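# Unfold the towel flat with two robot hands

## Task

Spread the folded towel out until every part of it rests flat on the tabletop in one layer, with neither hand touching it at the end, and with the glass jar, the small tin and the water bottle all still standing upright.

## Robot and tools

Robot: two arms, left_arm and right_arm, each ending in a five-finger hand (a left hand on left_arm, a right hand on right_arm). Cameras: cam_high (504x504), cam_left_wrist (672x504), cam_right_wrist (672x504). A camera stand sits between and behind the arm bases.

Scene frame: origin at table-top height, midway between the nominal bases; +x points out over the table, +y toward left_arm, +z up. Camera left/right does not match arm names. Calibrated bases: left_arm at (-0.049, +0.318, +0.032) m, right_arm at (-0.041, -0.328, +0.030) m, both nearly unrotated.

Hand point: a spot fixed to the palm, about 0.05 m in front of it and 0.15 m from the wrist mount. Its +z runs along the straight fingers, +y comes out of the palm, +x goes across the palm away from the thumb on the right hand and toward the thumb on the left hand. Straight fingers extend 0.06-0.07 m past the point along +z and sit 0.06 m back along -y. A wrist bracket on the little-finger side can strike things.

The 28-number row (all values in [-1, 1]), one row covers both arms: left dx, dy, dz, rx, ry, rz; left little, ring, middle, index, thumb_bend, thumb_turn; left force_limit, speed; then the same fourteen for the right arm. Pose numbers are offsets, not poses: they are expressed along the current Hand target's own axes, and 1.0 equals 0.6 m of travel or 180 degrees of turn; rx, ry, rz form a single rotation vector. Zeros for all six pose numbers ask nothing new of that arm. Finger motors: +1 straight/open, -1 curled/closed; thumb_turn +1 puts the thumb beside the palm, -1 swings it opposite the fingers. force_limit maps -1 to about 0 N and +1 to 10 N (15 N for the two thumb motors). speed rises from near zero at -1 to full at +0.48 and stays full above. Hand numbers are targets, never 'leave alone' values: to keep a hand unchanged, resend the eight hand numbers of its most recently executed row; if none has run yet, send its hand_measured six values plus hand_force_limit and hand_speed.

execute_actions: argument actions is a list of actions; each action is up to 15 rows at 1/30 s per step; a short action repeats its final row until step 15. Every row in an action is measured from the Hand target at that action's start, and each new action starts from the updated Hand target, so repeating an offset keeps moving. An empty actions list returns images; cameras picks which (["all"], [] or names).

move: target is one row or up to 15 rows; all offsets count from the Hand targets at the move's start, not from the previous row. Paths are straight, end together and are capped at 10 s. speed is the path top speed in m/s (0.002 to 4.3, default 0.25; turns up to twice that in rad/s), one value or one per target. blend (m) rounds corners in a list; 0 stops at each. blocking=false returns after about 0.5 s while the move continues. Its result adds a move: line (done, off_target, moving, held, fault; limits=paced means clipped, limits=held means steps withheld). Moves do not avoid obstacles or the other arm.

wait: seconds from 0 to 3600; runs the scene without new commands. stop: brakes a running move. zoom_image: camera plus region [x0, y0, x1, y1] in pixels, at most 504 by 504, on the newest image. show_instructions: shows reference pages. finished_scene: ends the scene (scene 1, optional) and cannot be undone.

Results: end_effector_position (m) and end_effector_quat_wxyz in the scene frame; Hand target, the last commanded pose after clipping, which later offsets build from; joint positions, velocities and torques; hand_measured, hand_stopped_by (moving, target, force, stalled, fault) and hand_load_n (fingertip load, positive when pushed open), each in the motor order above; hand_force_limit and hand_speed. Calls with actions also list some step positions.

Behaviour: arms track loosely and often rest 1-3 cm (up to 5 cm) below the command with no contact; the next execute_actions call re-requests the Hand target, otherwise send the missing gap as an offset. Orientation is clipped to 40 degrees from the measured one each step. A blocked arm keeps pushing until commanded back past its hand point. Grips: thumb turned in front closes on items about 0.035-0.065 m thick; for a gentle close use speed -0.94 or lower. A closing target sent while load already exceeds force_limit does nothing; send a different one later. Hand positions and orientations printed can be off by a few centimetres.

Avoid: knocking over the jar, tin or bottle; anything leaving the table; drops, fast impacts and hard pushes; hands or fingers pressing against each other (can end the scene); long stretched or blocked poses that overheat motors (MOTOR HOT, then OVER-TEMPERATURE FAULT and the arm collapses). Thinking time lets the scene run. Finish with both hands clear of the towel.

Each tool is called after "Emit:" as a command line: name --argument value for each argument, lists and objects as JSON in quotes; but a table of rows of numbers goes row by row, as --pt "numbers of a row", without its own name.

Reference images:

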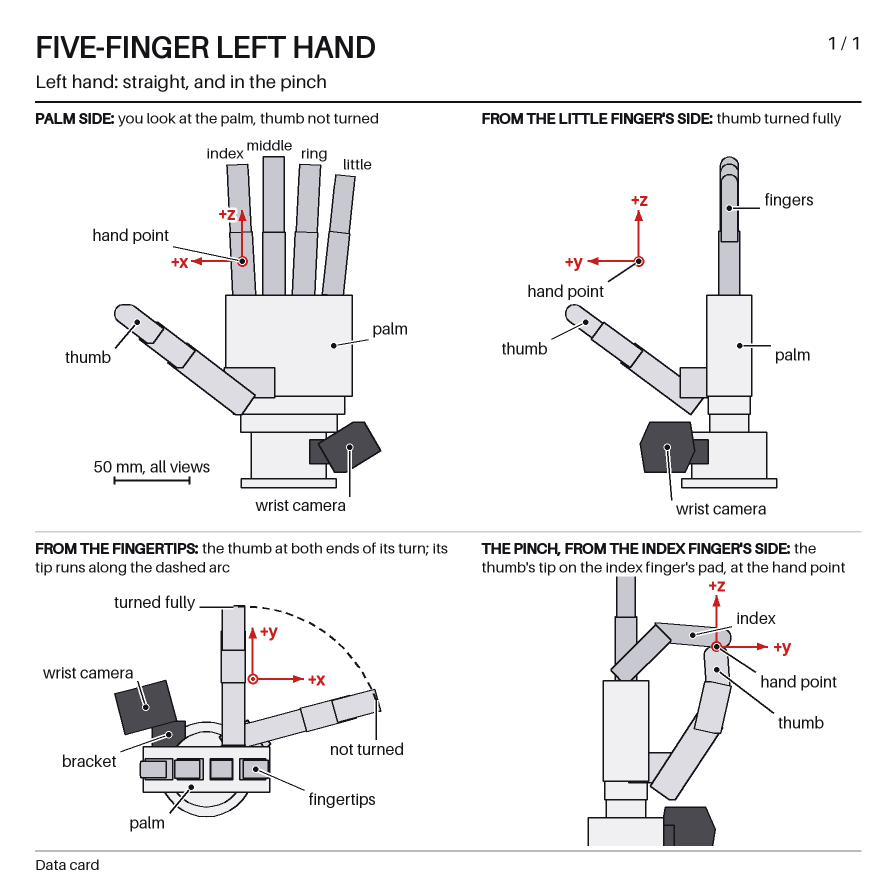

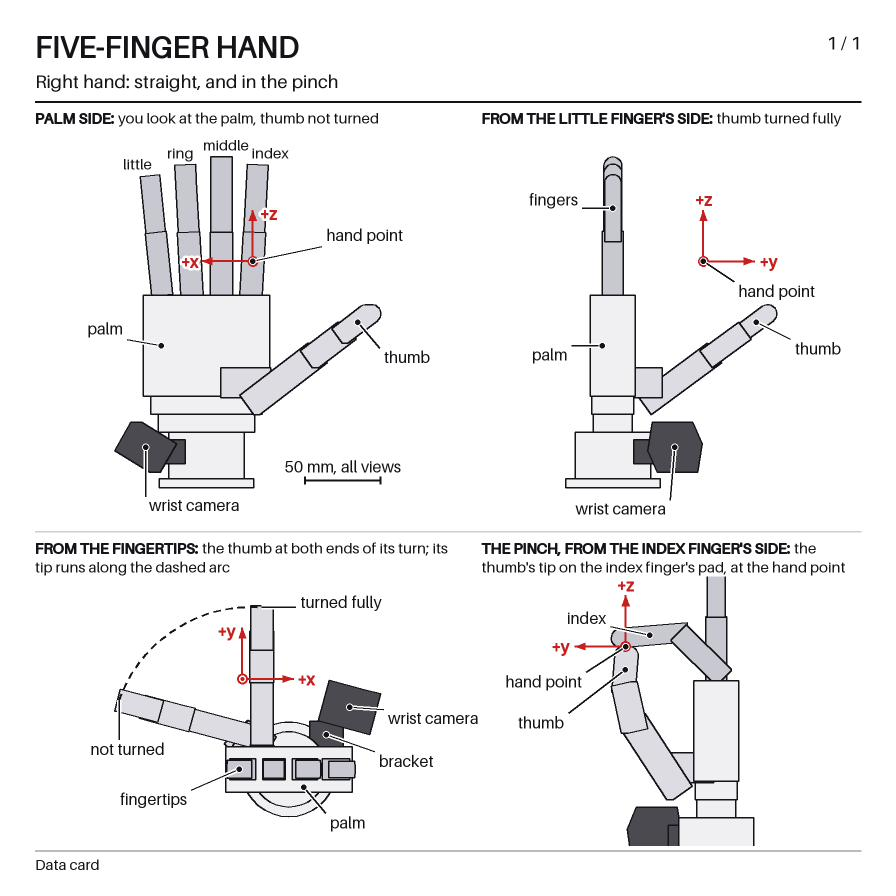

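## Session

Emit:
execute_actions --actions '[]'

Scene clock: 0.00 s.
left_arm: end_effector_position=(+0.4958, -0.0418, +0.3892) hand_measured=(+1.000, +1.000, +1.000, +1.000, +1.000, +1.000) hand_load_n=(+0.0, +0.5, +0.0, +0.0, +0.0, +0.0) hand_stopped_by=(target, target, target, target, target, target) hand_force_limit=0.00 hand_speed=-0.80 end_effector_quat_wxyz=(-0.138, -0.512, +0.753, -0.389) | right_arm: end_effector_position=(+0.5573, -0.4025, +0.2898) hand_measured=(+1.000, +1.000, +1.000, +1.000, +1.000, +1.000) hand_load_n=(+0.0, +0.0, +0.0, +0.0, +0.0, +0.0) hand_stopped_by=(target, target, target, target, target, target) hand_force_limit=0.00 hand_speed=-0.80 end_effector_quat_wxyz=(-0.148, +0.368, -0.556, +0.731)
Joint positions: left_arm=[-0.362 1.868 2.085 -1.213 0.668 -0.176] | right_arm=[0.128 1.523 0.907 0.799 0.917 -0.531]
Joint velocities: within noise
Joint torques (N m): no reading
Heat: left arm: hottest wrist roll 27 °C; right arm: hottest waist 28 °C.
Hand target: left_arm +0.4987, -0.0428, +0.4004; -0.130, -0.507, +0.753, -0.400 | right_arm +0.5624, -0.4018, +0.3022; -0.156, +0.358, -0.555, +0.734

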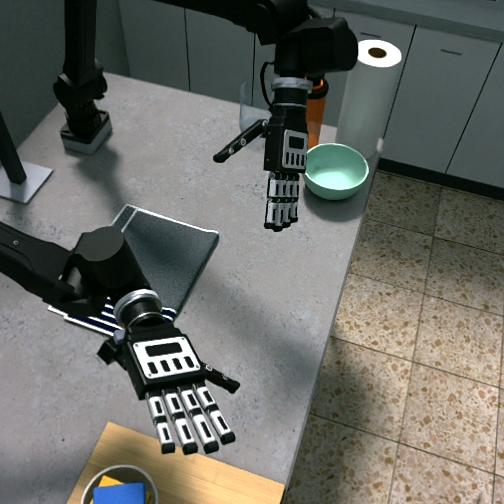

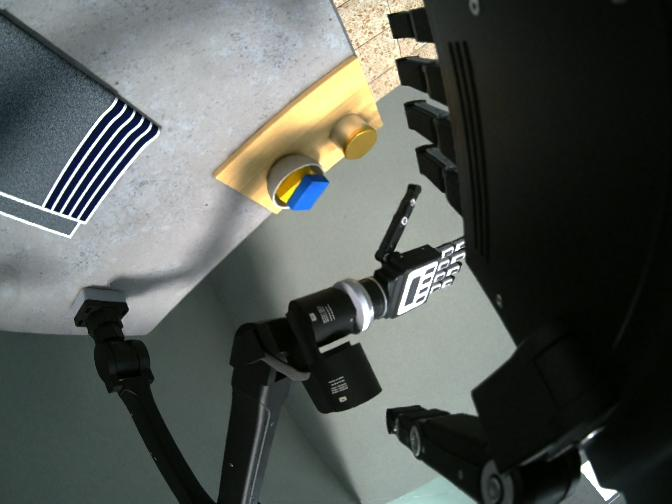

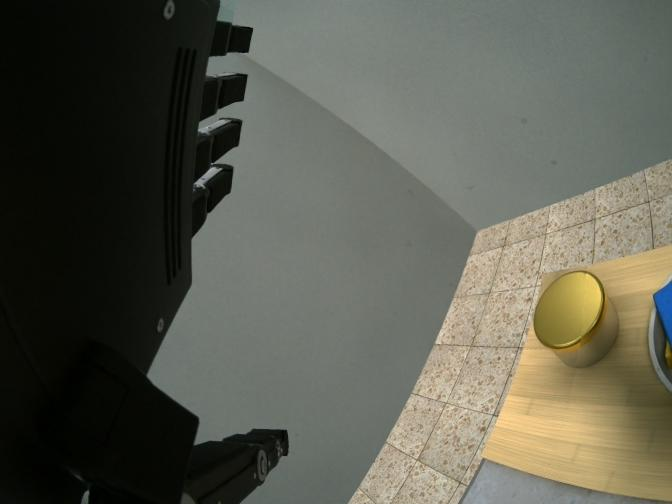

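Emit:
move --target '[-0.22,0.36,-0.6,0,0,0,1,1,1,1,1,1,0,-0.8,0.37,0.032,-0.225,0,0,0,1,1,1,1,1,1,0,-0.8]' --cameras '["all"]'

Scene clock: 23.90 s.
left_arm: end_effector_position=(+0.2995, +0.3399, +0.4503) hand_measured=(+1.000, +1.000, +1.000, +1.000, +1.000, +1.000) hand_load_n=(+0.0, -0.5, +0.0, +0.0, +0.0, +0.0) hand_stopped_by=(target, target, target, target, target, target) hand_force_limit=0.00 hand_speed=-0.80 end_effector_quat_wxyz=(+0.000, -0.553, +0.709, -0.437) | right_arm: end_effector_position=(+0.3126, -0.4503, +0.3495) hand_measured=(+1.000, +1.000, +1.000, +1.000, +1.000, +1.000) hand_load_n=(+0.0, +0.0, +0.0, +0.0, +0.0, +0.0) hand_stopped_by=(target, target, target, target, target, target) hand_force_limit=0.00 hand_speed=-0.80 end_effector_quat_wxyz=(-0.158, +0.358, -0.553, +0.736)
Joint positions: left_arm=[0.474 1.277 1.598 -1.675 0.886 0.632] | right_arm=[0.061 0.634 0.465 0.37 0.847 -0.515]
Joint torques (N m): left_arm=[1.32 -7.71 9.44 0.06 0.42 0.13] | right_arm=[-1.49 -2.2 10.36 1.25 -0.37 0.12]
Heat: left arm: hottest elbow 29 °C; right arm: hottest elbow 30 °C.
Hand target: left_arm +0.2962, +0.3445, +0.4523; -0.130, -0.507, +0.753, -0.400 | right_arm +0.3104, -0.4524, +0.3455; -0.156, +0.358, -0.555, +0.734
Off the commanded pose: left_arm 0.006 m, 17 deg | right_arm 0.005 m, 0 deg.
joint sent to its limit (left arm) — joint 4 (wrist pitch), lower limit. The joint targets are off in orientation, not in position.
move: off_target (left_arm)

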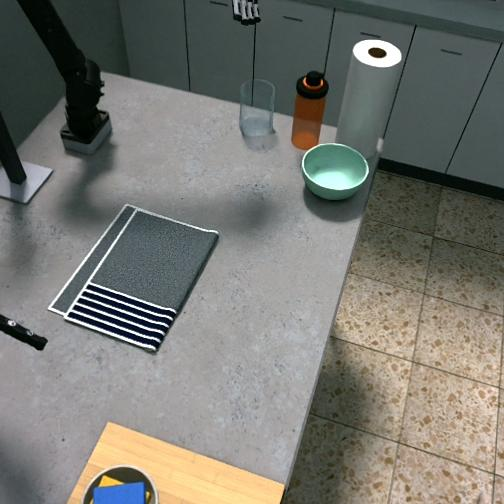

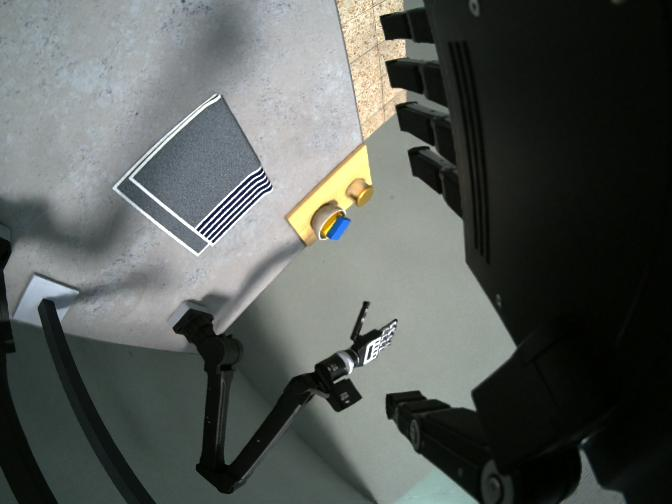

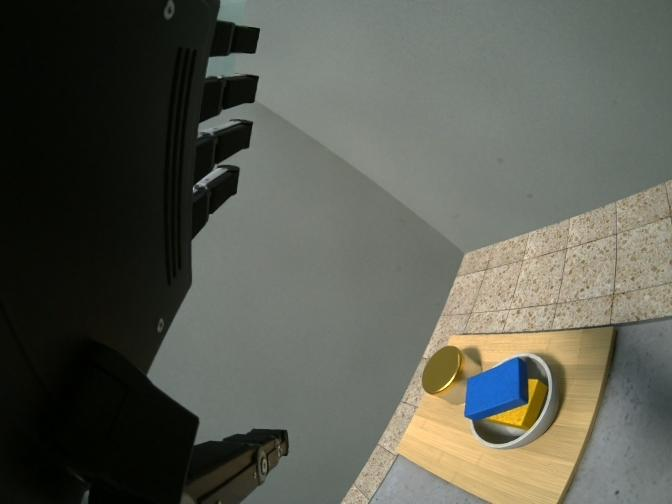

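Emit:
zoom_image --camera "cam_high" --region '[20, 180, 240, 370]'

Emit:
zoom_image --camera "cam_left_wrist" --region '[80, 70, 310, 270]'

Scaled by 2.291 from the camera's image (finer frame: 720x720).

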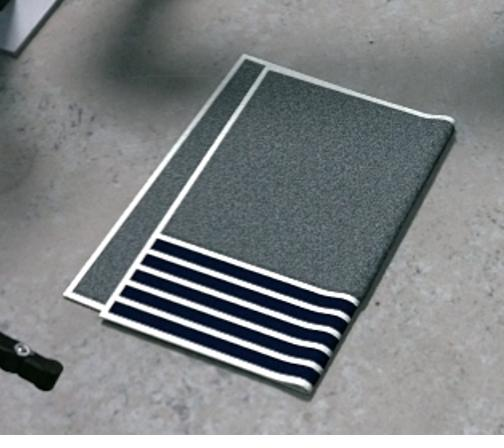

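Scaled by 2.191 from the camera's image (finer frame: 960x720).

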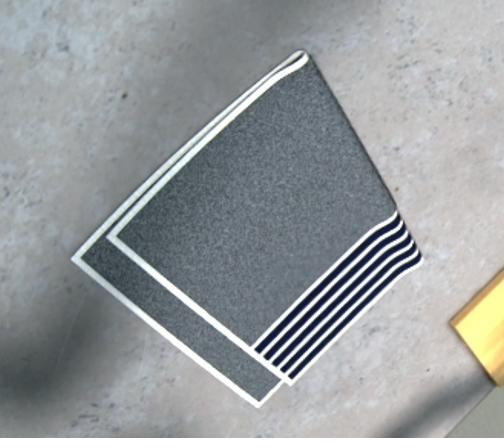

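Emit:
move --target '[0,0,0,0,0,0,1,1,1,1,1,1,0,-0.8,-0.259,0.0995,-0.487,-0.192,-0.288,0.036,1,1,1,1,1,1,0,-0.8]' --cameras '["all"]'

Scene clock: 53.87 s.
left_arm: end_effector_position=(+0.2995, +0.3400, +0.4502) hand_measured=(+1.000, +1.000, +1.000, +1.000, +1.000, +1.000) hand_load_n=(+0.0, +0.0, -0.5, +0.0, +0.0, -0.5) hand_stopped_by=(target, target, target, target, target, target) hand_force_limit=0.00 hand_speed=-0.80 end_effector_quat_wxyz=(+0.000, -0.553, +0.709, -0.437) | right_arm: end_effector_position=(+0.1951, -0.1822, +0.1736) hand_measured=(+1.000, +1.000, +1.000, +1.000, +1.000, +1.000) hand_load_n=(+0.0, +0.0, +0.0, +0.0, +0.0, -0.5) hand_stopped_by=(target, target, target, target, target, target) hand_force_limit=0.00 hand_speed=-0.80 end_effector_quat_wxyz=(-0.286, +0.646, -0.637, +0.308)
Joint positions: left_arm=[0.474 1.277 1.598 -1.675 0.885 0.632] | right_arm=[0.753 0.596 0.527 -0.81 0.575 0.537]
Joint torques (N m): left_arm=[1.14 -7.77 9.43 0.14 0.41 0.1] | right_arm=[-0.26 -0.32 15.35 1.55 0.2 0.11]
Heat: left arm: hottest elbow 30 °C; right arm: hottest elbow 34 °C.
Hand target: left_arm +0.2962, +0.3445, +0.4523; -0.130, -0.507, +0.753, -0.399 | right_arm +0.2040, -0.1694, +0.1980; -0.309, +0.637, -0.637, +0.306
Off the commanded pose: left_arm 0.006 m, 17 deg | right_arm 0.029 m, 3 deg.
joint sent to its limit (left arm) — joint 4 (wrist pitch), lower limit. The joint targets are off in orientation, not in position.
move: off_target (right_arm)

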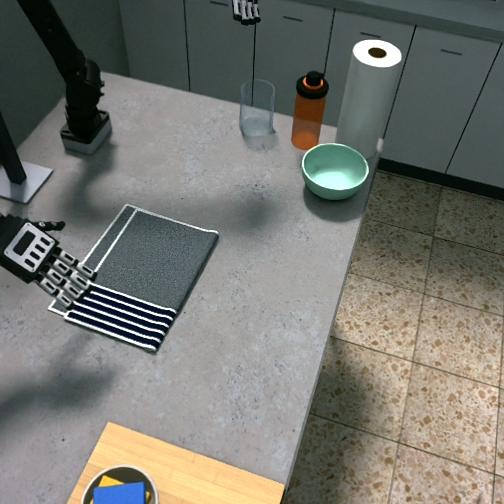

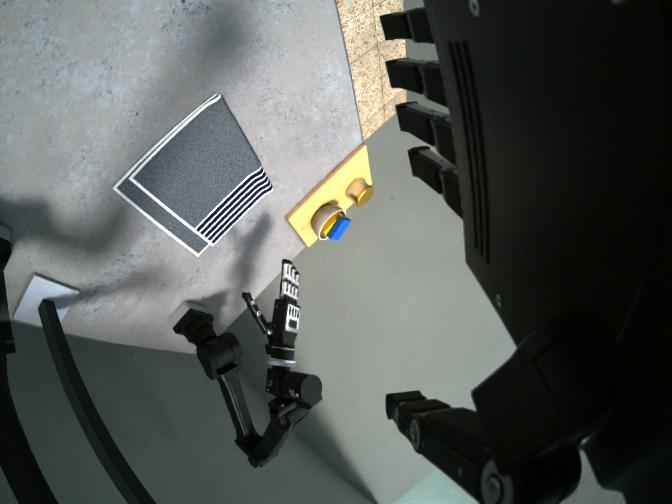

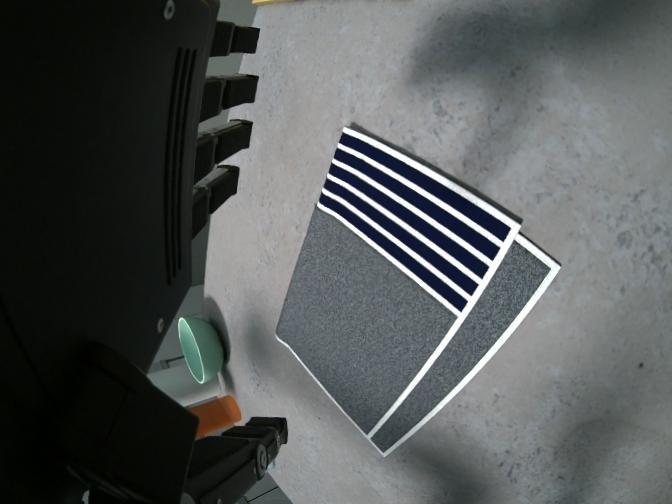

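Emit:
move --target '[0.029,0.256,0.361,0.135,-0.273,0,-1,-1,0,0,0.5,-1,0,-0.3,0,0,0,0,0,0,-1,-1,0,0,0.5,-1,0,-0.3]' --cameras '["all"]'

Scene clock: 69.03 s.
left_arm: end_effector_position=(+0.2002, +0.2049, +0.2468) hand_measured=(-1.000, -1.000, +0.000, +0.000, +0.500, -1.000) hand_load_n=(+0.0, +0.0, +0.0, +0.0, +0.0, +0.0) hand_stopped_by=(target, target, target, target, target, target) hand_force_limit=0.00 hand_speed=-0.30 end_effector_quat_wxyz=(-0.301, +0.644, -0.638, +0.296) | right_arm: end_effector_position=(+0.1951, -0.1820, +0.1736) hand_measured=(-1.000, -1.000, +0.000, +0.000, +0.500, -1.000) hand_load_n=(+0.0, +0.0, +0.0, +0.0, +0.0, +0.0) hand_stopped_by=(target, target, target, target, target, target) hand_force_limit=0.00 hand_speed=-0.30 end_effector_quat_wxyz=(-0.286, +0.646, -0.637, +0.308)
Joint positions: left_arm=[-0.551 0.539 0.682 -0.921 -0.409 -0.37] | right_arm=[0.753 0.596 0.527 -0.81 0.575 0.539]
Joint torques (N m): left_arm=[-1.03 1.79 11.52 1.2 -0.55 -0.03] | right_arm=[-0.26 -0.15 15.31 1.55 0.2 0.09]
Heat: left arm: hottest elbow 31 °C; right arm: hottest elbow 38 °C.
Hand target: left_arm +0.2002, +0.1997, +0.2508; -0.298, +0.641, -0.641, +0.299 | right_arm +0.2040, -0.1694, +0.1980; -0.309, +0.637, -0.637, +0.306
Off the commanded pose: left_arm 0.006 m, 1 deg | right_arm 0.029 m, 3 deg.
move: done

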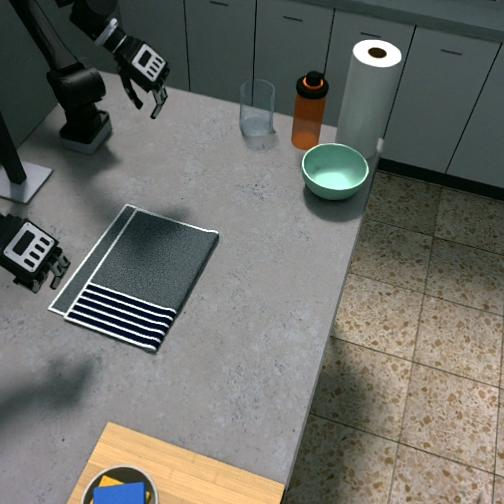

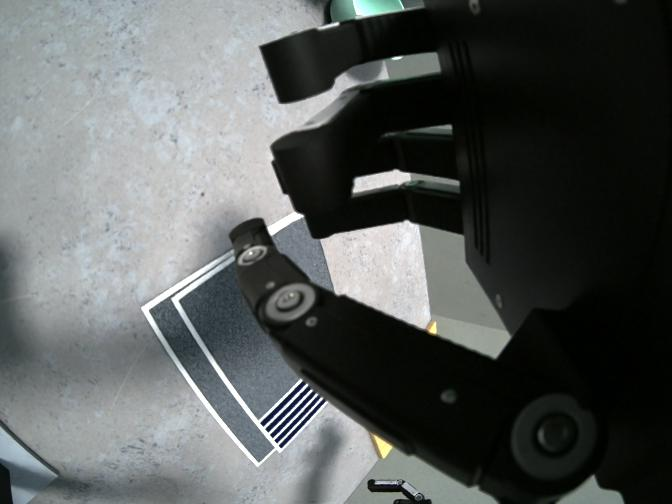

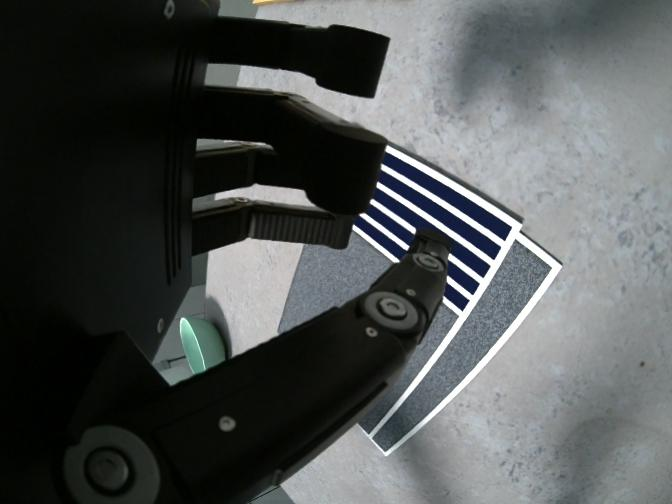

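Emit:
move --target '[0.092,0.2405,0.154,0,0,0,-1,-1,0,0,0.5,-1,0,-0.3,-0.123,0.163,0.085,0,0,0,-1,-1,0,0,0.5,-1,0,-0.3]' --cameras '["all"]'

Scene clock: 78.37 s.
left_arm: end_effector_position=(+0.1764, +0.1508, +0.0781) hand_measured=(-1.000, -1.000, +0.000, +0.000, +0.500, -1.000) hand_load_n=(+0.0, +0.5, +0.0, +0.0, +0.0, +0.0) hand_stopped_by=(target, target, target, target, target, target) hand_force_limit=0.00 hand_speed=-0.30 end_effector_quat_wxyz=(-0.300, +0.642, -0.642, +0.291) | right_arm: end_effector_position=(+0.1830, -0.0972, +0.0926) hand_measured=(-1.000, -1.000, +0.000, +0.000, +0.500, -1.000) hand_load_n=(+0.0, +0.0, +0.0, +0.0, +0.0, +0.0) hand_stopped_by=(target, target, target, target, target, target) hand_force_limit=0.00 hand_speed=-0.30 end_effector_quat_wxyz=(-0.307, +0.638, -0.636, +0.306)
Joint positions: left_arm=[-0.881 0.748 0.315 -0.499 -0.626 -0.652] | right_arm=[1.058 0.94 0.442 -0.528 0.752 0.846]
Joint torques (N m): left_arm=[-0.5 1.03 9.84 1.65 -0.73 -0.05] | right_arm=[-0.44 -3.25 9.4 1.61 0.57 0.11]
Heat: left arm: hottest elbow 32 °C; right arm: hottest elbow 40 °C.
Hand target: left_arm +0.1782, +0.1442, +0.0809; -0.298, +0.641, -0.641, +0.299 | right_arm +0.1830, -0.0951, +0.0902; -0.309, +0.637, -0.637, +0.306
Off the commanded pose: left_arm 0.007 m, 1 deg | right_arm 0.003 m, 0 deg.
move: done

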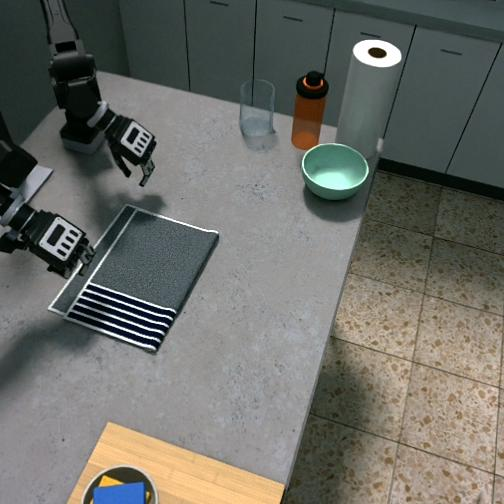

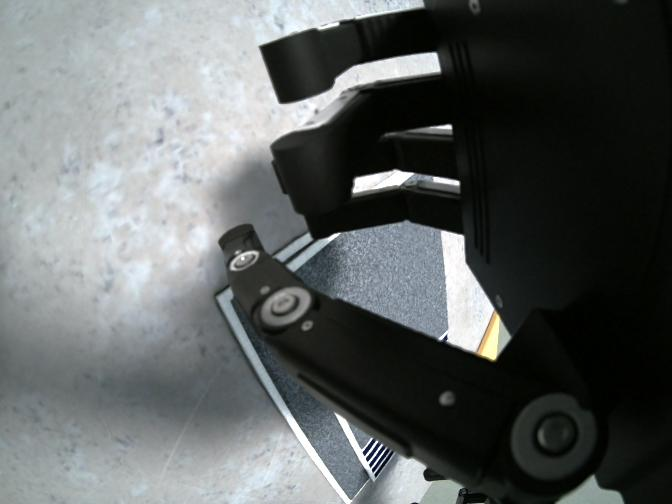

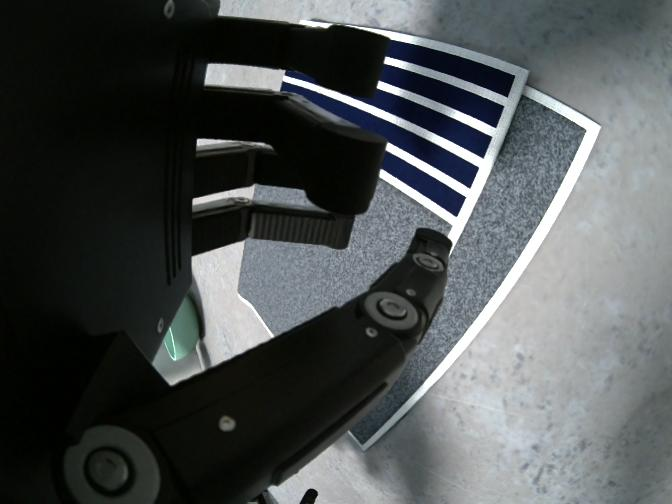

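Emit:
zoom_image --camera "cam_high" --region '[0, 120, 240, 320]'

Scaled by 2.100 from the camera's image (finer frame: 720x720).

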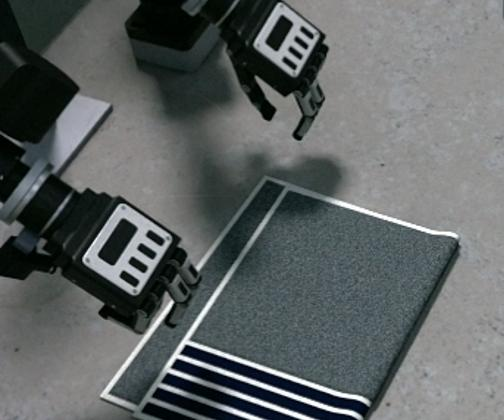

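Emit:
move --target '[0.0847,0.0308,0.0489,0,0,0,-1,-1,0,0,0.5,-1,0,-0.3,0.02,0.0575,0.048,0,0,0,-1,-1,0,0,0.5,-1,0,-0.3]' --cameras '["all"]' --speed 0.15

Emit:
zoom_image --camera "cam_high" --region '[0, 140, 220, 350]'

Scene clock: 94.53 s.
left_arm: end_effector_position=(+0.1789, +0.1132, +0.0347) hand_measured=(-1.000, -1.000, +0.000, +0.000, +0.500, -1.000) hand_load_n=(+0.0, +0.0, +0.0, +0.0, +0.0, +0.5) hand_stopped_by=(target, target, target, target, target, target) hand_force_limit=0.00 hand_speed=-0.30 end_effector_quat_wxyz=(-0.303, +0.641, -0.648, +0.279) | right_arm: end_effector_position=(+0.1838, -0.1035, +0.0505) hand_measured=(-1.000, -1.000, +0.000, +0.000, +0.500, -1.000) hand_load_n=(+0.0, +0.0, +0.0, +0.0, +0.0, +0.0) hand_stopped_by=(target, target, target, target, target, target) hand_force_limit=0.00 hand_speed=-0.30 end_effector_quat_wxyz=(-0.314, +0.635, -0.637, +0.304)
Joint positions: left_arm=[-0.987 1.051 0.329 -0.305 -0.687 -0.762] | right_arm=[1.042 1.021 0.344 -0.32 0.744 0.827]
Joint torques (N m): left_arm=[-0.44 -1.38 10.76 1.47 -0.79 -0.05] | right_arm=[-1.67 -3.43 8.12 1.69 0.26 -0.03]
Heat: left arm: hottest elbow 32 °C; right arm: hottest elbow 38 °C.
Hand target: left_arm +0.1888, +0.0934, +0.0479; -0.298, +0.641, -0.640, +0.299 | right_arm +0.1842, -0.1070, +0.0452; -0.309, +0.637, -0.637, +0.306
Off the commanded pose: left_arm 0.026 m, 3 deg | right_arm 0.006 m, 1 deg.
move: off_target (left_arm)

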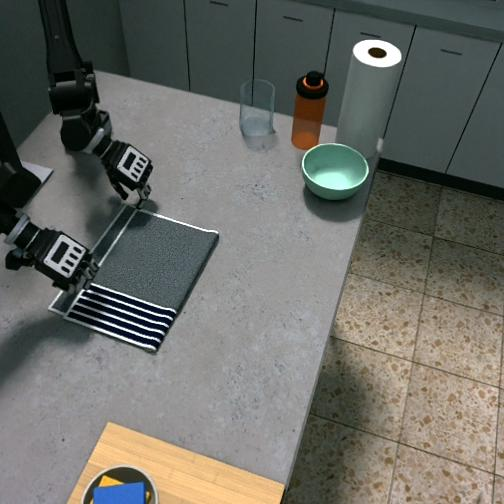

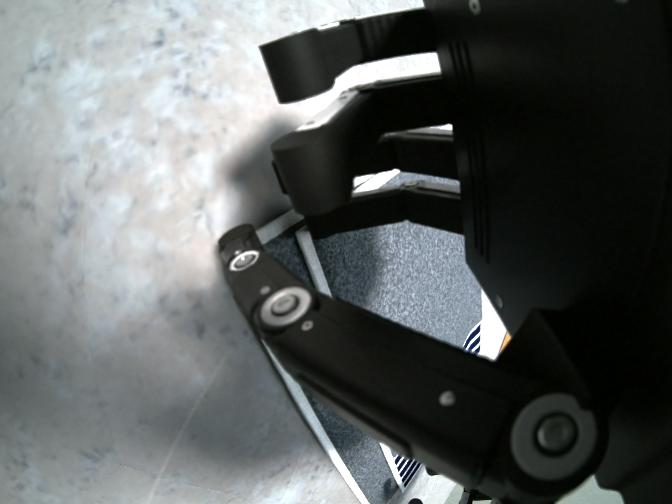

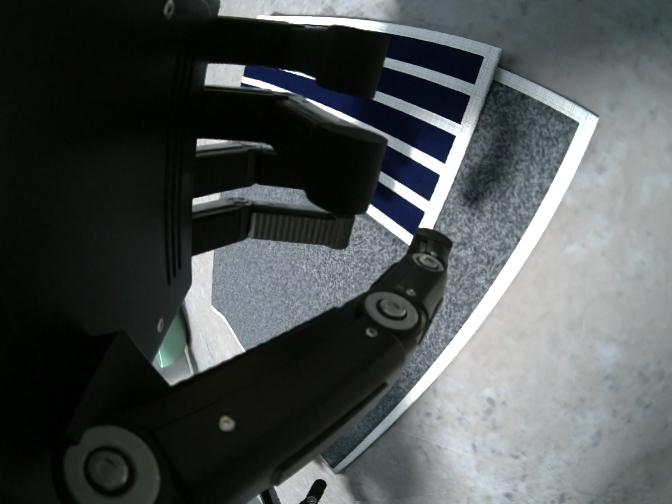

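Scaled by 2.291 from the camera's image (finer frame: 720x720).

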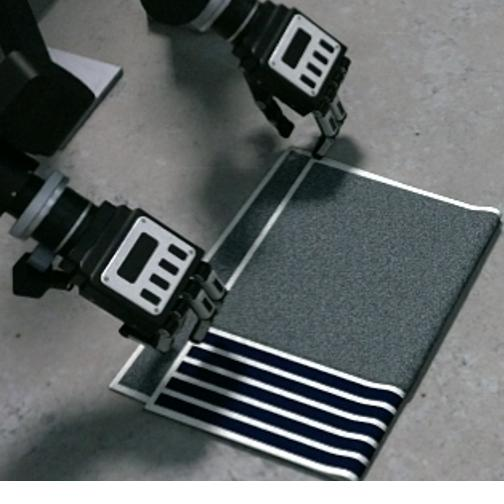

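Emit:
move --target '[0.047,-0.0507,0.029,0,0,0,-1,-1,0,0,0.5,-1,0,-0.3,-0.005,-0.0325,0.0335,0,0,0,-1,-1,0,0,0.5,-1,0,-0.3]' --cameras '["all"]' --speed 0.15

Emit:
zoom_image --camera "cam_high" --region '[0, 140, 220, 350]'

Scene clock: 112.83 s.
left_arm: end_effector_position=(+0.2068, +0.0761, +0.0488) hand_measured=(-1.000, -1.000, +0.000, +0.000, +0.500, -1.000) hand_load_n=(+0.0, +0.5, +0.0, +0.0, +0.0, +0.0) hand_stopped_by=(target, target, target, target, target, target) hand_force_limit=0.00 hand_speed=-0.30 end_effector_quat_wxyz=(-0.299, +0.637, -0.650, +0.287) | right_arm: end_effector_position=(+0.2035, -0.1121, +0.0412) hand_measured=(-1.000, -1.000, +0.000, +0.000, +0.500, -1.000) hand_load_n=(+0.0, +0.0, +0.0, +0.0, +0.0, +0.0) hand_stopped_by=(target, target, target, target, target, target) hand_force_limit=0.00 hand_speed=-0.30 end_effector_quat_wxyz=(-0.301, +0.641, -0.636, +0.307)
Joint positions: left_arm=[-0.974 1.163 0.44 -0.272 -0.671 -0.733] | right_arm=[0.946 1.073 0.344 -0.23 0.691 0.723]
Joint torques (N m): left_arm=[1.55 -2.9 10.52 1.68 -0.51 0.14] | right_arm=[-1.61 -3.96 10.5 1.76 0.22 -0.04]
Heat: left arm: hottest elbow 33 °C; right arm: hottest elbow 37 °C.
Hand target: left_arm +0.2217, +0.0651, +0.0601; -0.298, +0.641, -0.641, +0.299 | right_arm +0.2120, -0.1040, +0.0480; -0.309, +0.637, -0.637, +0.306
Off the commanded pose: left_arm 0.022 m, 2 deg | right_arm 0.014 m, 1 deg.
move: off_target (left_arm, right_arm)

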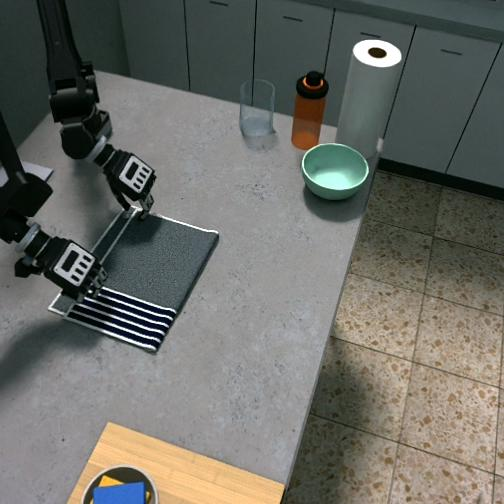

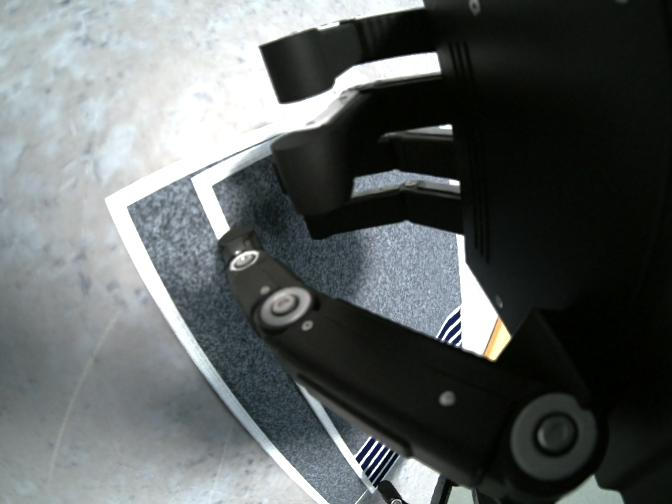

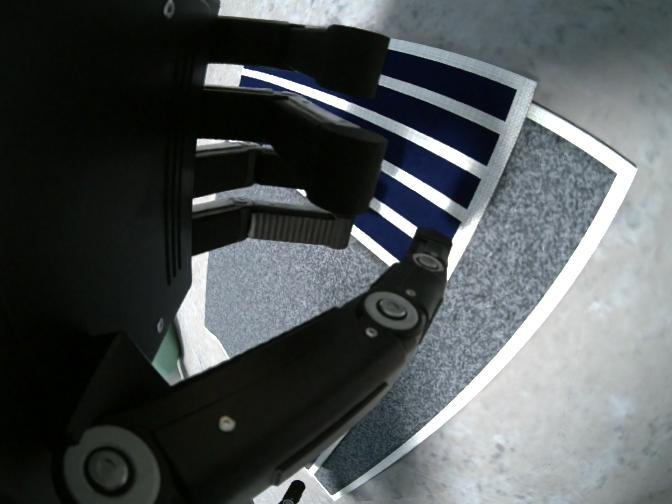

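Scaled by 2.291 from the camera's image (finer frame: 720x720).

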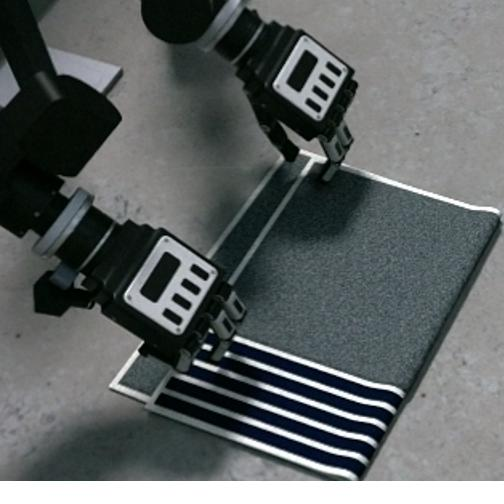

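Emit:
move --target '[0.01,0.032,0.0268,0,0,0,-1,-1,0,0,0.5,-1,0,-0.3,-0.006,0.021,0.0265,0,0,0,-1,-1,0,0,0.5,-1,0,-0.3]' --cameras '["all"]' --speed 0.05

Emit:
zoom_image --camera "cam_high" --region '[0, 140, 220, 350]'

Scene clock: 117.47 s.
left_arm: end_effector_position=(+0.2163, +0.0657, +0.0354) hand_measured=(-1.000, -1.000, +0.000, +0.000, +0.500, -1.000) hand_load_n=(+0.5, +0.0, -3.5, +0.0, +0.0, +0.0) hand_stopped_by=(target, target, target, target, target, target) hand_force_limit=0.00 hand_speed=-0.30 end_effector_quat_wxyz=(-0.302, +0.638, -0.644, +0.296) | right_arm: end_effector_position=(+0.2123, -0.1022, +0.0278) hand_measured=(-1.000, -1.000, +0.000, +0.000, +0.500, -1.000) hand_load_n=(+0.0, +0.0, +0.0, +0.0, +0.0, +0.0) hand_stopped_by=(target, target, target, target, target, target) hand_force_limit=0.00 hand_speed=-0.30 end_effector_quat_wxyz=(-0.307, +0.638, -0.637, +0.305)
Joint positions: left_arm=[-0.974 1.245 0.44 -0.168 -0.68 -0.733] | right_arm=[0.94 1.165 0.344 -0.118 0.686 0.716]
Joint torques (N m): left_arm=[0.73 -2.96 8.54 1.61 -0.39 0.01] | right_arm=[-1.61 -4.66 8.61 1.73 0.21 -0.03]
Heat: left arm: hottest elbow 34 °C; right arm: hottest elbow 37 °C.
Hand target: left_arm +0.2217, +0.0590, +0.0351; -0.298, +0.641, -0.640, +0.299 | right_arm +0.2165, -0.1002, +0.0282; -0.309, +0.637, -0.637, +0.306
Off the commanded pose: left_arm 0.009 m, 1 deg | right_arm 0.005 m, 0 deg.
move: done

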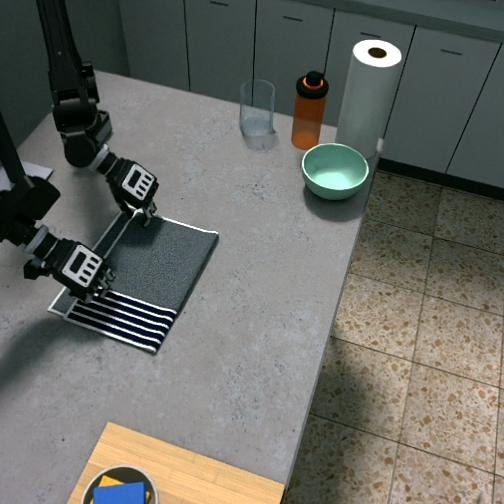

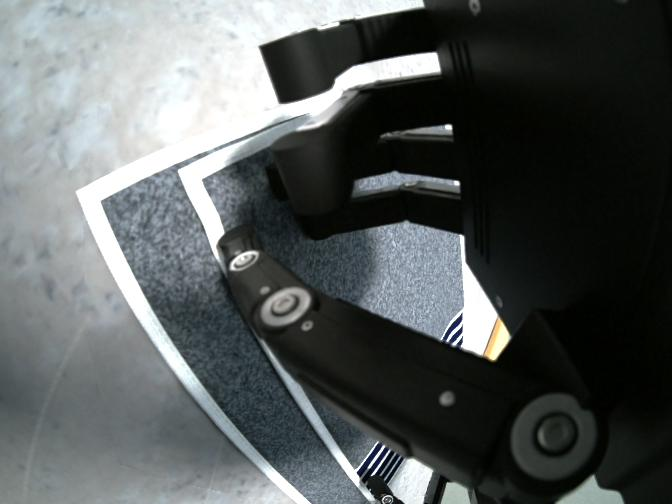

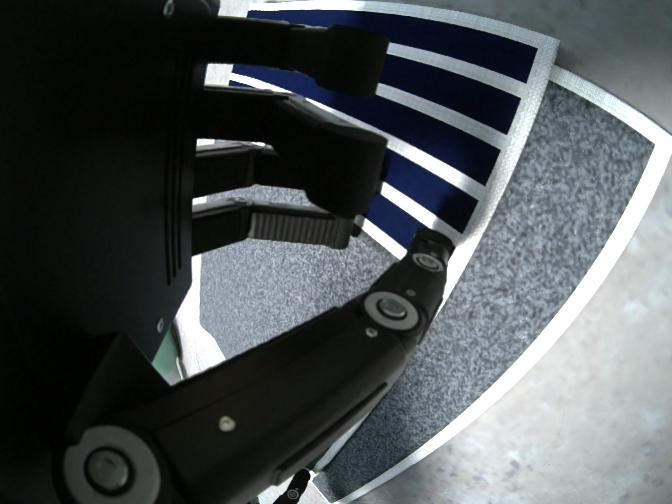

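Scaled by 2.291 from the camera's image (finer frame: 720x720).

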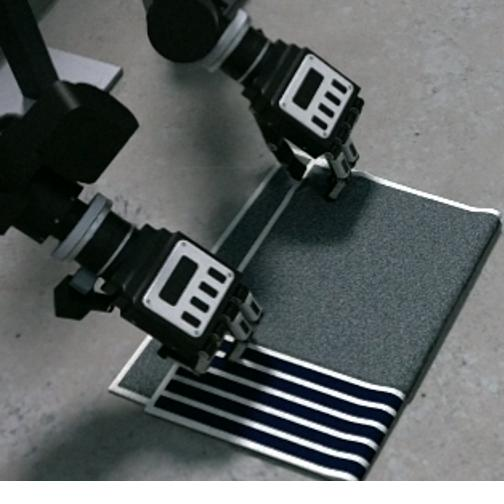

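Emit:
move --target '[0,0,0,0,0,0,-1,-1,0,0,0.5,-1,0,-0.3,0,0.0153,0.0129,0,0,0,-1,-1,0,0,0.5,-1,0,-0.3]' --cameras '["all"]' --speed 0.05

Emit:
zoom_image --camera "cam_right_wrist" --region '[200, 100, 672, 400]'

Scene clock: 122.13 s.
left_arm: end_effector_position=(+0.2163, +0.0657, +0.0354) hand_measured=(-1.000, -1.000, +0.000, +0.000, +0.500, -1.000) hand_load_n=(+0.0, +0.0, -4.0, +0.0, +0.0, +0.0) hand_stopped_by=(target, target, target, target, target, target) hand_force_limit=0.00 hand_speed=-0.30 end_effector_quat_wxyz=(-0.302, +0.638, -0.644, +0.296) | right_arm: end_effector_position=(+0.2184, -0.0968, +0.0240) hand_measured=(-1.000, -1.000, +0.000, +0.000, +0.500, -1.000) hand_load_n=(+0.0, +0.0, -2.5, +0.0, +0.0, +0.0) hand_stopped_by=(target, target, target, target, target, target) hand_force_limit=0.00 hand_speed=-0.30 end_effector_quat_wxyz=(-0.316, +0.634, -0.636, +0.306)
Joint positions: left_arm=[-0.974 1.245 0.44 -0.168 -0.68 -0.733] | right_arm=[0.935 1.204 0.344 -0.056 0.688 0.708]
Joint torques (N m): left_arm=[0.44 -2.78 8.51 1.61 -0.38 0.01] | right_arm=[-1.32 -4.37 7.1 1.85 0.12 0.01]
Heat: left arm: hottest elbow 34 °C; right arm: hottest elbow 37 °C.
Hand target: left_arm +0.2217, +0.0590, +0.0351; -0.298, +0.641, -0.640, +0.299 | right_arm +0.2169, -0.1001, +0.0162; -0.309, +0.637, -0.637, +0.306
Off the commanded pose: left_arm 0.009 m, 1 deg | right_arm 0.009 m, 1 deg.
move: done

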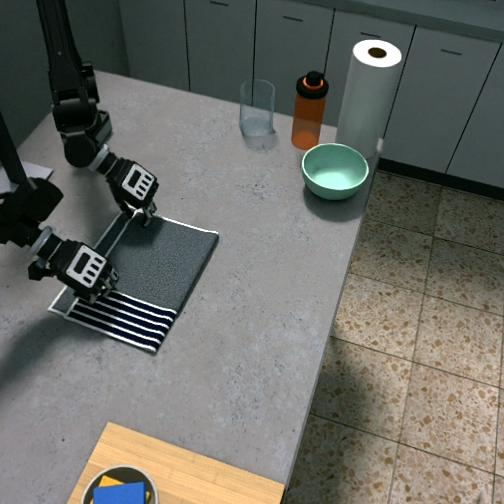

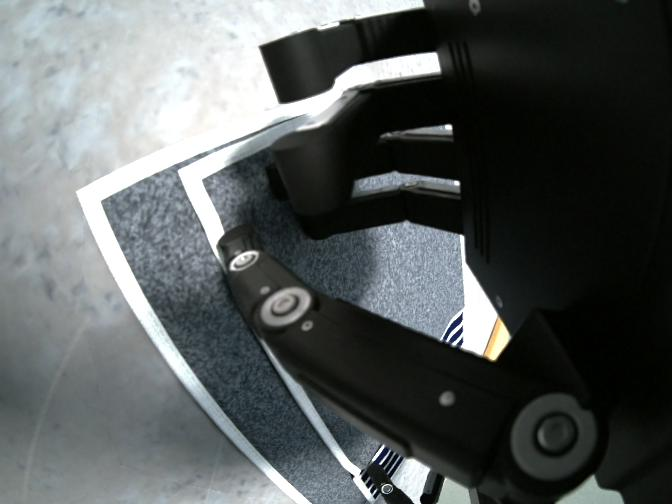

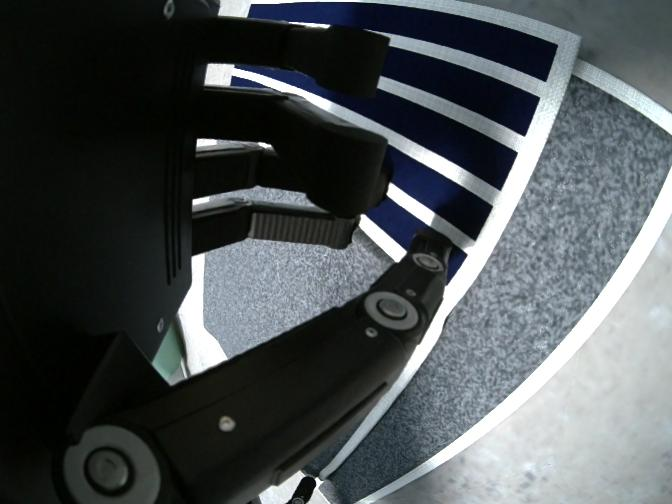

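Scaled by 1.068 from the camera's image (finer frame: 960x720).

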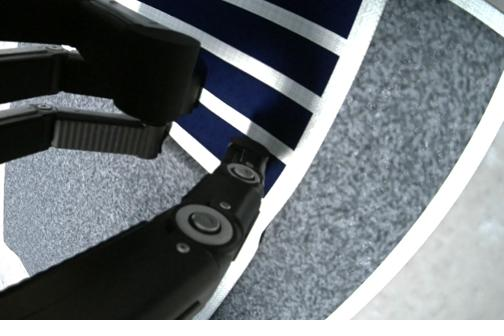

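Emit:
move --target '[0,0,0,0,0,0,-1,-1,0,0,0.5,-1,0,-0.3,0,0.0077,0.0064,0,0,0,-1,-1,-0.32,-0.32,-0.2,-1,0,-0.75]' --cameras '["cam_right_wrist","cam_high"]' --speed 0.05

Emit:
zoom_image --camera "cam_right_wrist" --region '[200, 100, 672, 400]'

Scene clock: 129.80 s.
left_arm: end_effector_position=(+0.2163, +0.0657, +0.0354) hand_measured=(-1.000, -1.000, +0.000, +0.000, +0.500, -1.000) hand_load_n=(+0.0, +0.0, -4.0, +0.0, +0.0, +0.0) hand_stopped_by=(target, target, target, target, target, target) hand_force_limit=0.00 hand_speed=-0.30 end_effector_quat_wxyz=(-0.302, +0.638, -0.644, +0.296) | right_arm: end_effector_position=(+0.2193, -0.0960, +0.0171) hand_measured=(-1.000, -1.000, -0.320, -0.320, +0.292, -1.000) hand_load_n=(+0.0, +0.0, +3.5, +0.0, +8.0, +1.0) hand_stopped_by=(target, target, target, target, force, target) hand_force_limit=0.00 hand_speed=-0.75 end_effector_quat_wxyz=(-0.315, +0.634, -0.636, +0.306)
Joint positions: left_arm=[-0.974 1.245 0.44 -0.168 -0.68 -0.733] | right_arm=[0.934 1.236 0.34 -0.022 0.686 0.708]
Joint torques (N m): left_arm=[0.67 -2.55 8.54 1.63 -0.38 0.01] | right_arm=[-1.26 -5.19 6.64 1.73 0.18 0.03]
Heat: left arm: hottest elbow 34 °C; right arm: hottest elbow 37 °C.
Hand target: left_arm +0.2217, +0.0590, +0.0351; -0.298, +0.641, -0.641, +0.299 | right_arm +0.2171, -0.1001, +0.0103; -0.309, +0.637, -0.637, +0.306
Off the commanded pose: left_arm 0.009 m, 1 deg | right_arm 0.008 m, 1 deg.
move: done
Images, in order (width x height): cam_high 504x504, cam_right_wrist 672x504.

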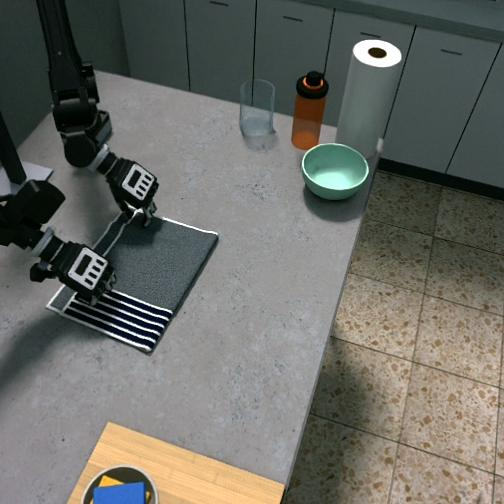

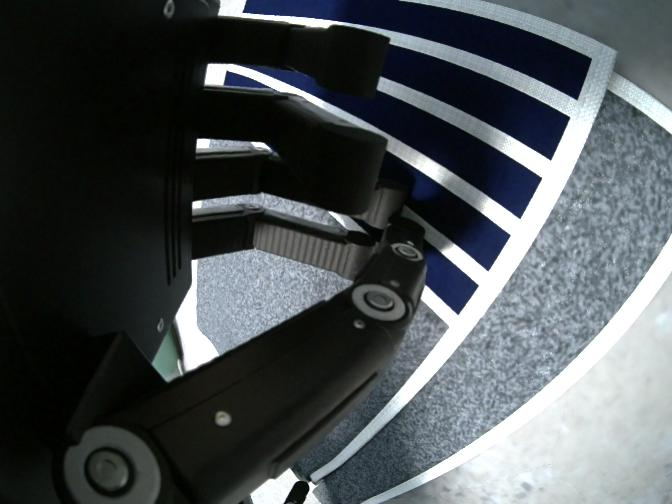

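Scaled by 1.068 from the camera's image (finer frame: 960x720).

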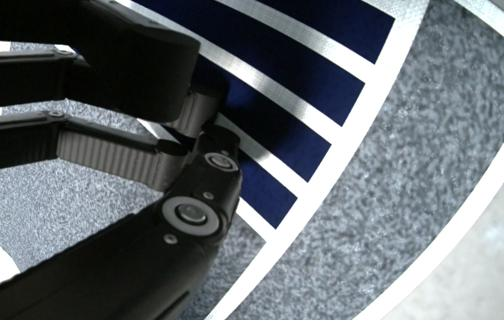

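Emit:
move --target '[0,0,0,0,0,0,-1,-1,0,0,0.5,-1,0,-0.3,0,-0.05,-0.042,0,0,0,-1,-1,-0.32,-0.32,-0.2,-1,0,-0.75]' --cameras '["cam_right_wrist","cam_high"]' --speed 0.08

Emit:
zoom_image --camera "cam_right_wrist" --region '[200, 100, 672, 400]'

Scene clock: 134.27 s.
left_arm: end_effector_position=(+0.2163, +0.0657, +0.0354) hand_measured=(-1.000, -1.000, +0.000, +0.000, +0.500, -1.000) hand_load_n=(+0.0, +0.0, -4.0, +0.0, +0.0, +0.0) hand_stopped_by=(target, target, target, target, target, target) hand_force_limit=0.00 hand_speed=-0.30 end_effector_quat_wxyz=(-0.302, +0.638, -0.644, +0.296) | right_arm: end_effector_position=(+0.2050, -0.1156, +0.0315) hand_measured=(-1.000, -1.000, -0.320, -0.320, +0.292, -1.000) hand_load_n=(+0.0, +0.0, +3.5, +0.0, +7.5, +1.0) hand_stopped_by=(target, target, target, target, force, target) hand_force_limit=0.00 hand_speed=-0.75 end_effector_quat_wxyz=(-0.290, +0.646, -0.634, +0.310)
Joint positions: left_arm=[-0.974 1.245 0.44 -0.168 -0.68 -0.733] | right_arm=[0.934 1.11 0.34 -0.203 0.685 0.708]
Joint torques (N m): left_arm=[0.56 -2.73 8.49 1.63 -0.39 -0.02] | right_arm=[-1.03 -6.01 11.71 0.84 0.27 0.05]
Heat: left arm: hottest elbow 34 °C; right arm: hottest elbow 36 °C.
Hand target: left_arm +0.2217, +0.0590, +0.0351; -0.298, +0.641, -0.641, +0.299 | right_arm +0.2160, -0.1002, +0.0494; -0.309, +0.637, -0.637, +0.306
Off the commanded pose: left_arm 0.009 m, 1 deg | right_arm 0.026 m, 2 deg.
move: off_target (right_arm)
Images, in order (width x height): cam_high 504x504, cam_right_wrist 672x504.

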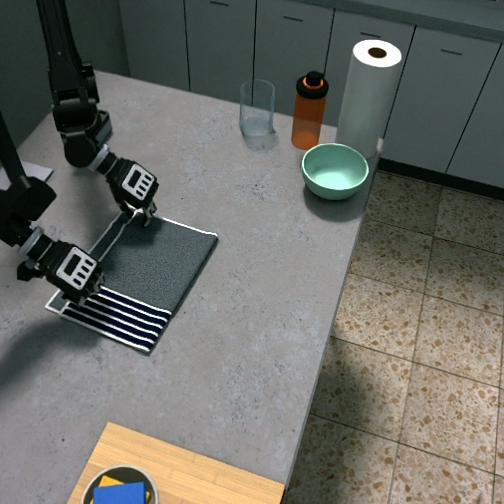

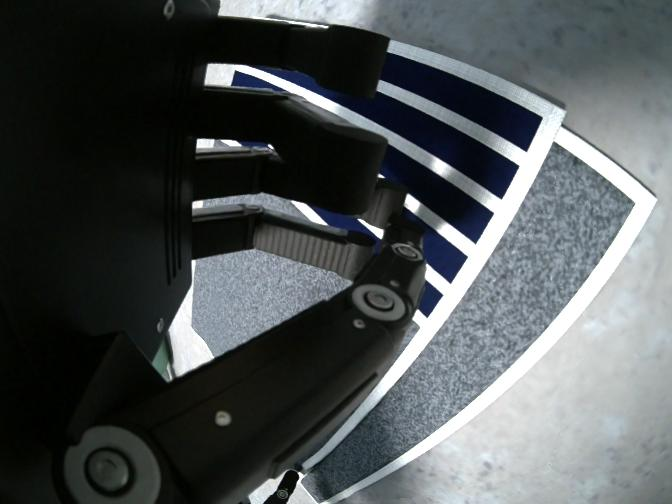

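Scaled by 1.068 from the camera's image (finer frame: 960x720).

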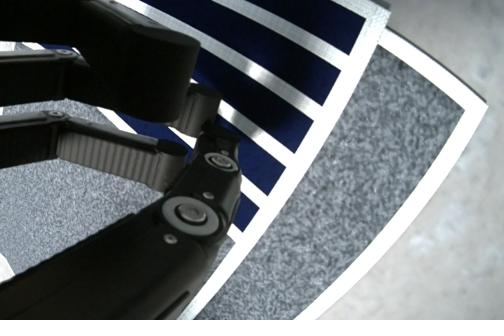

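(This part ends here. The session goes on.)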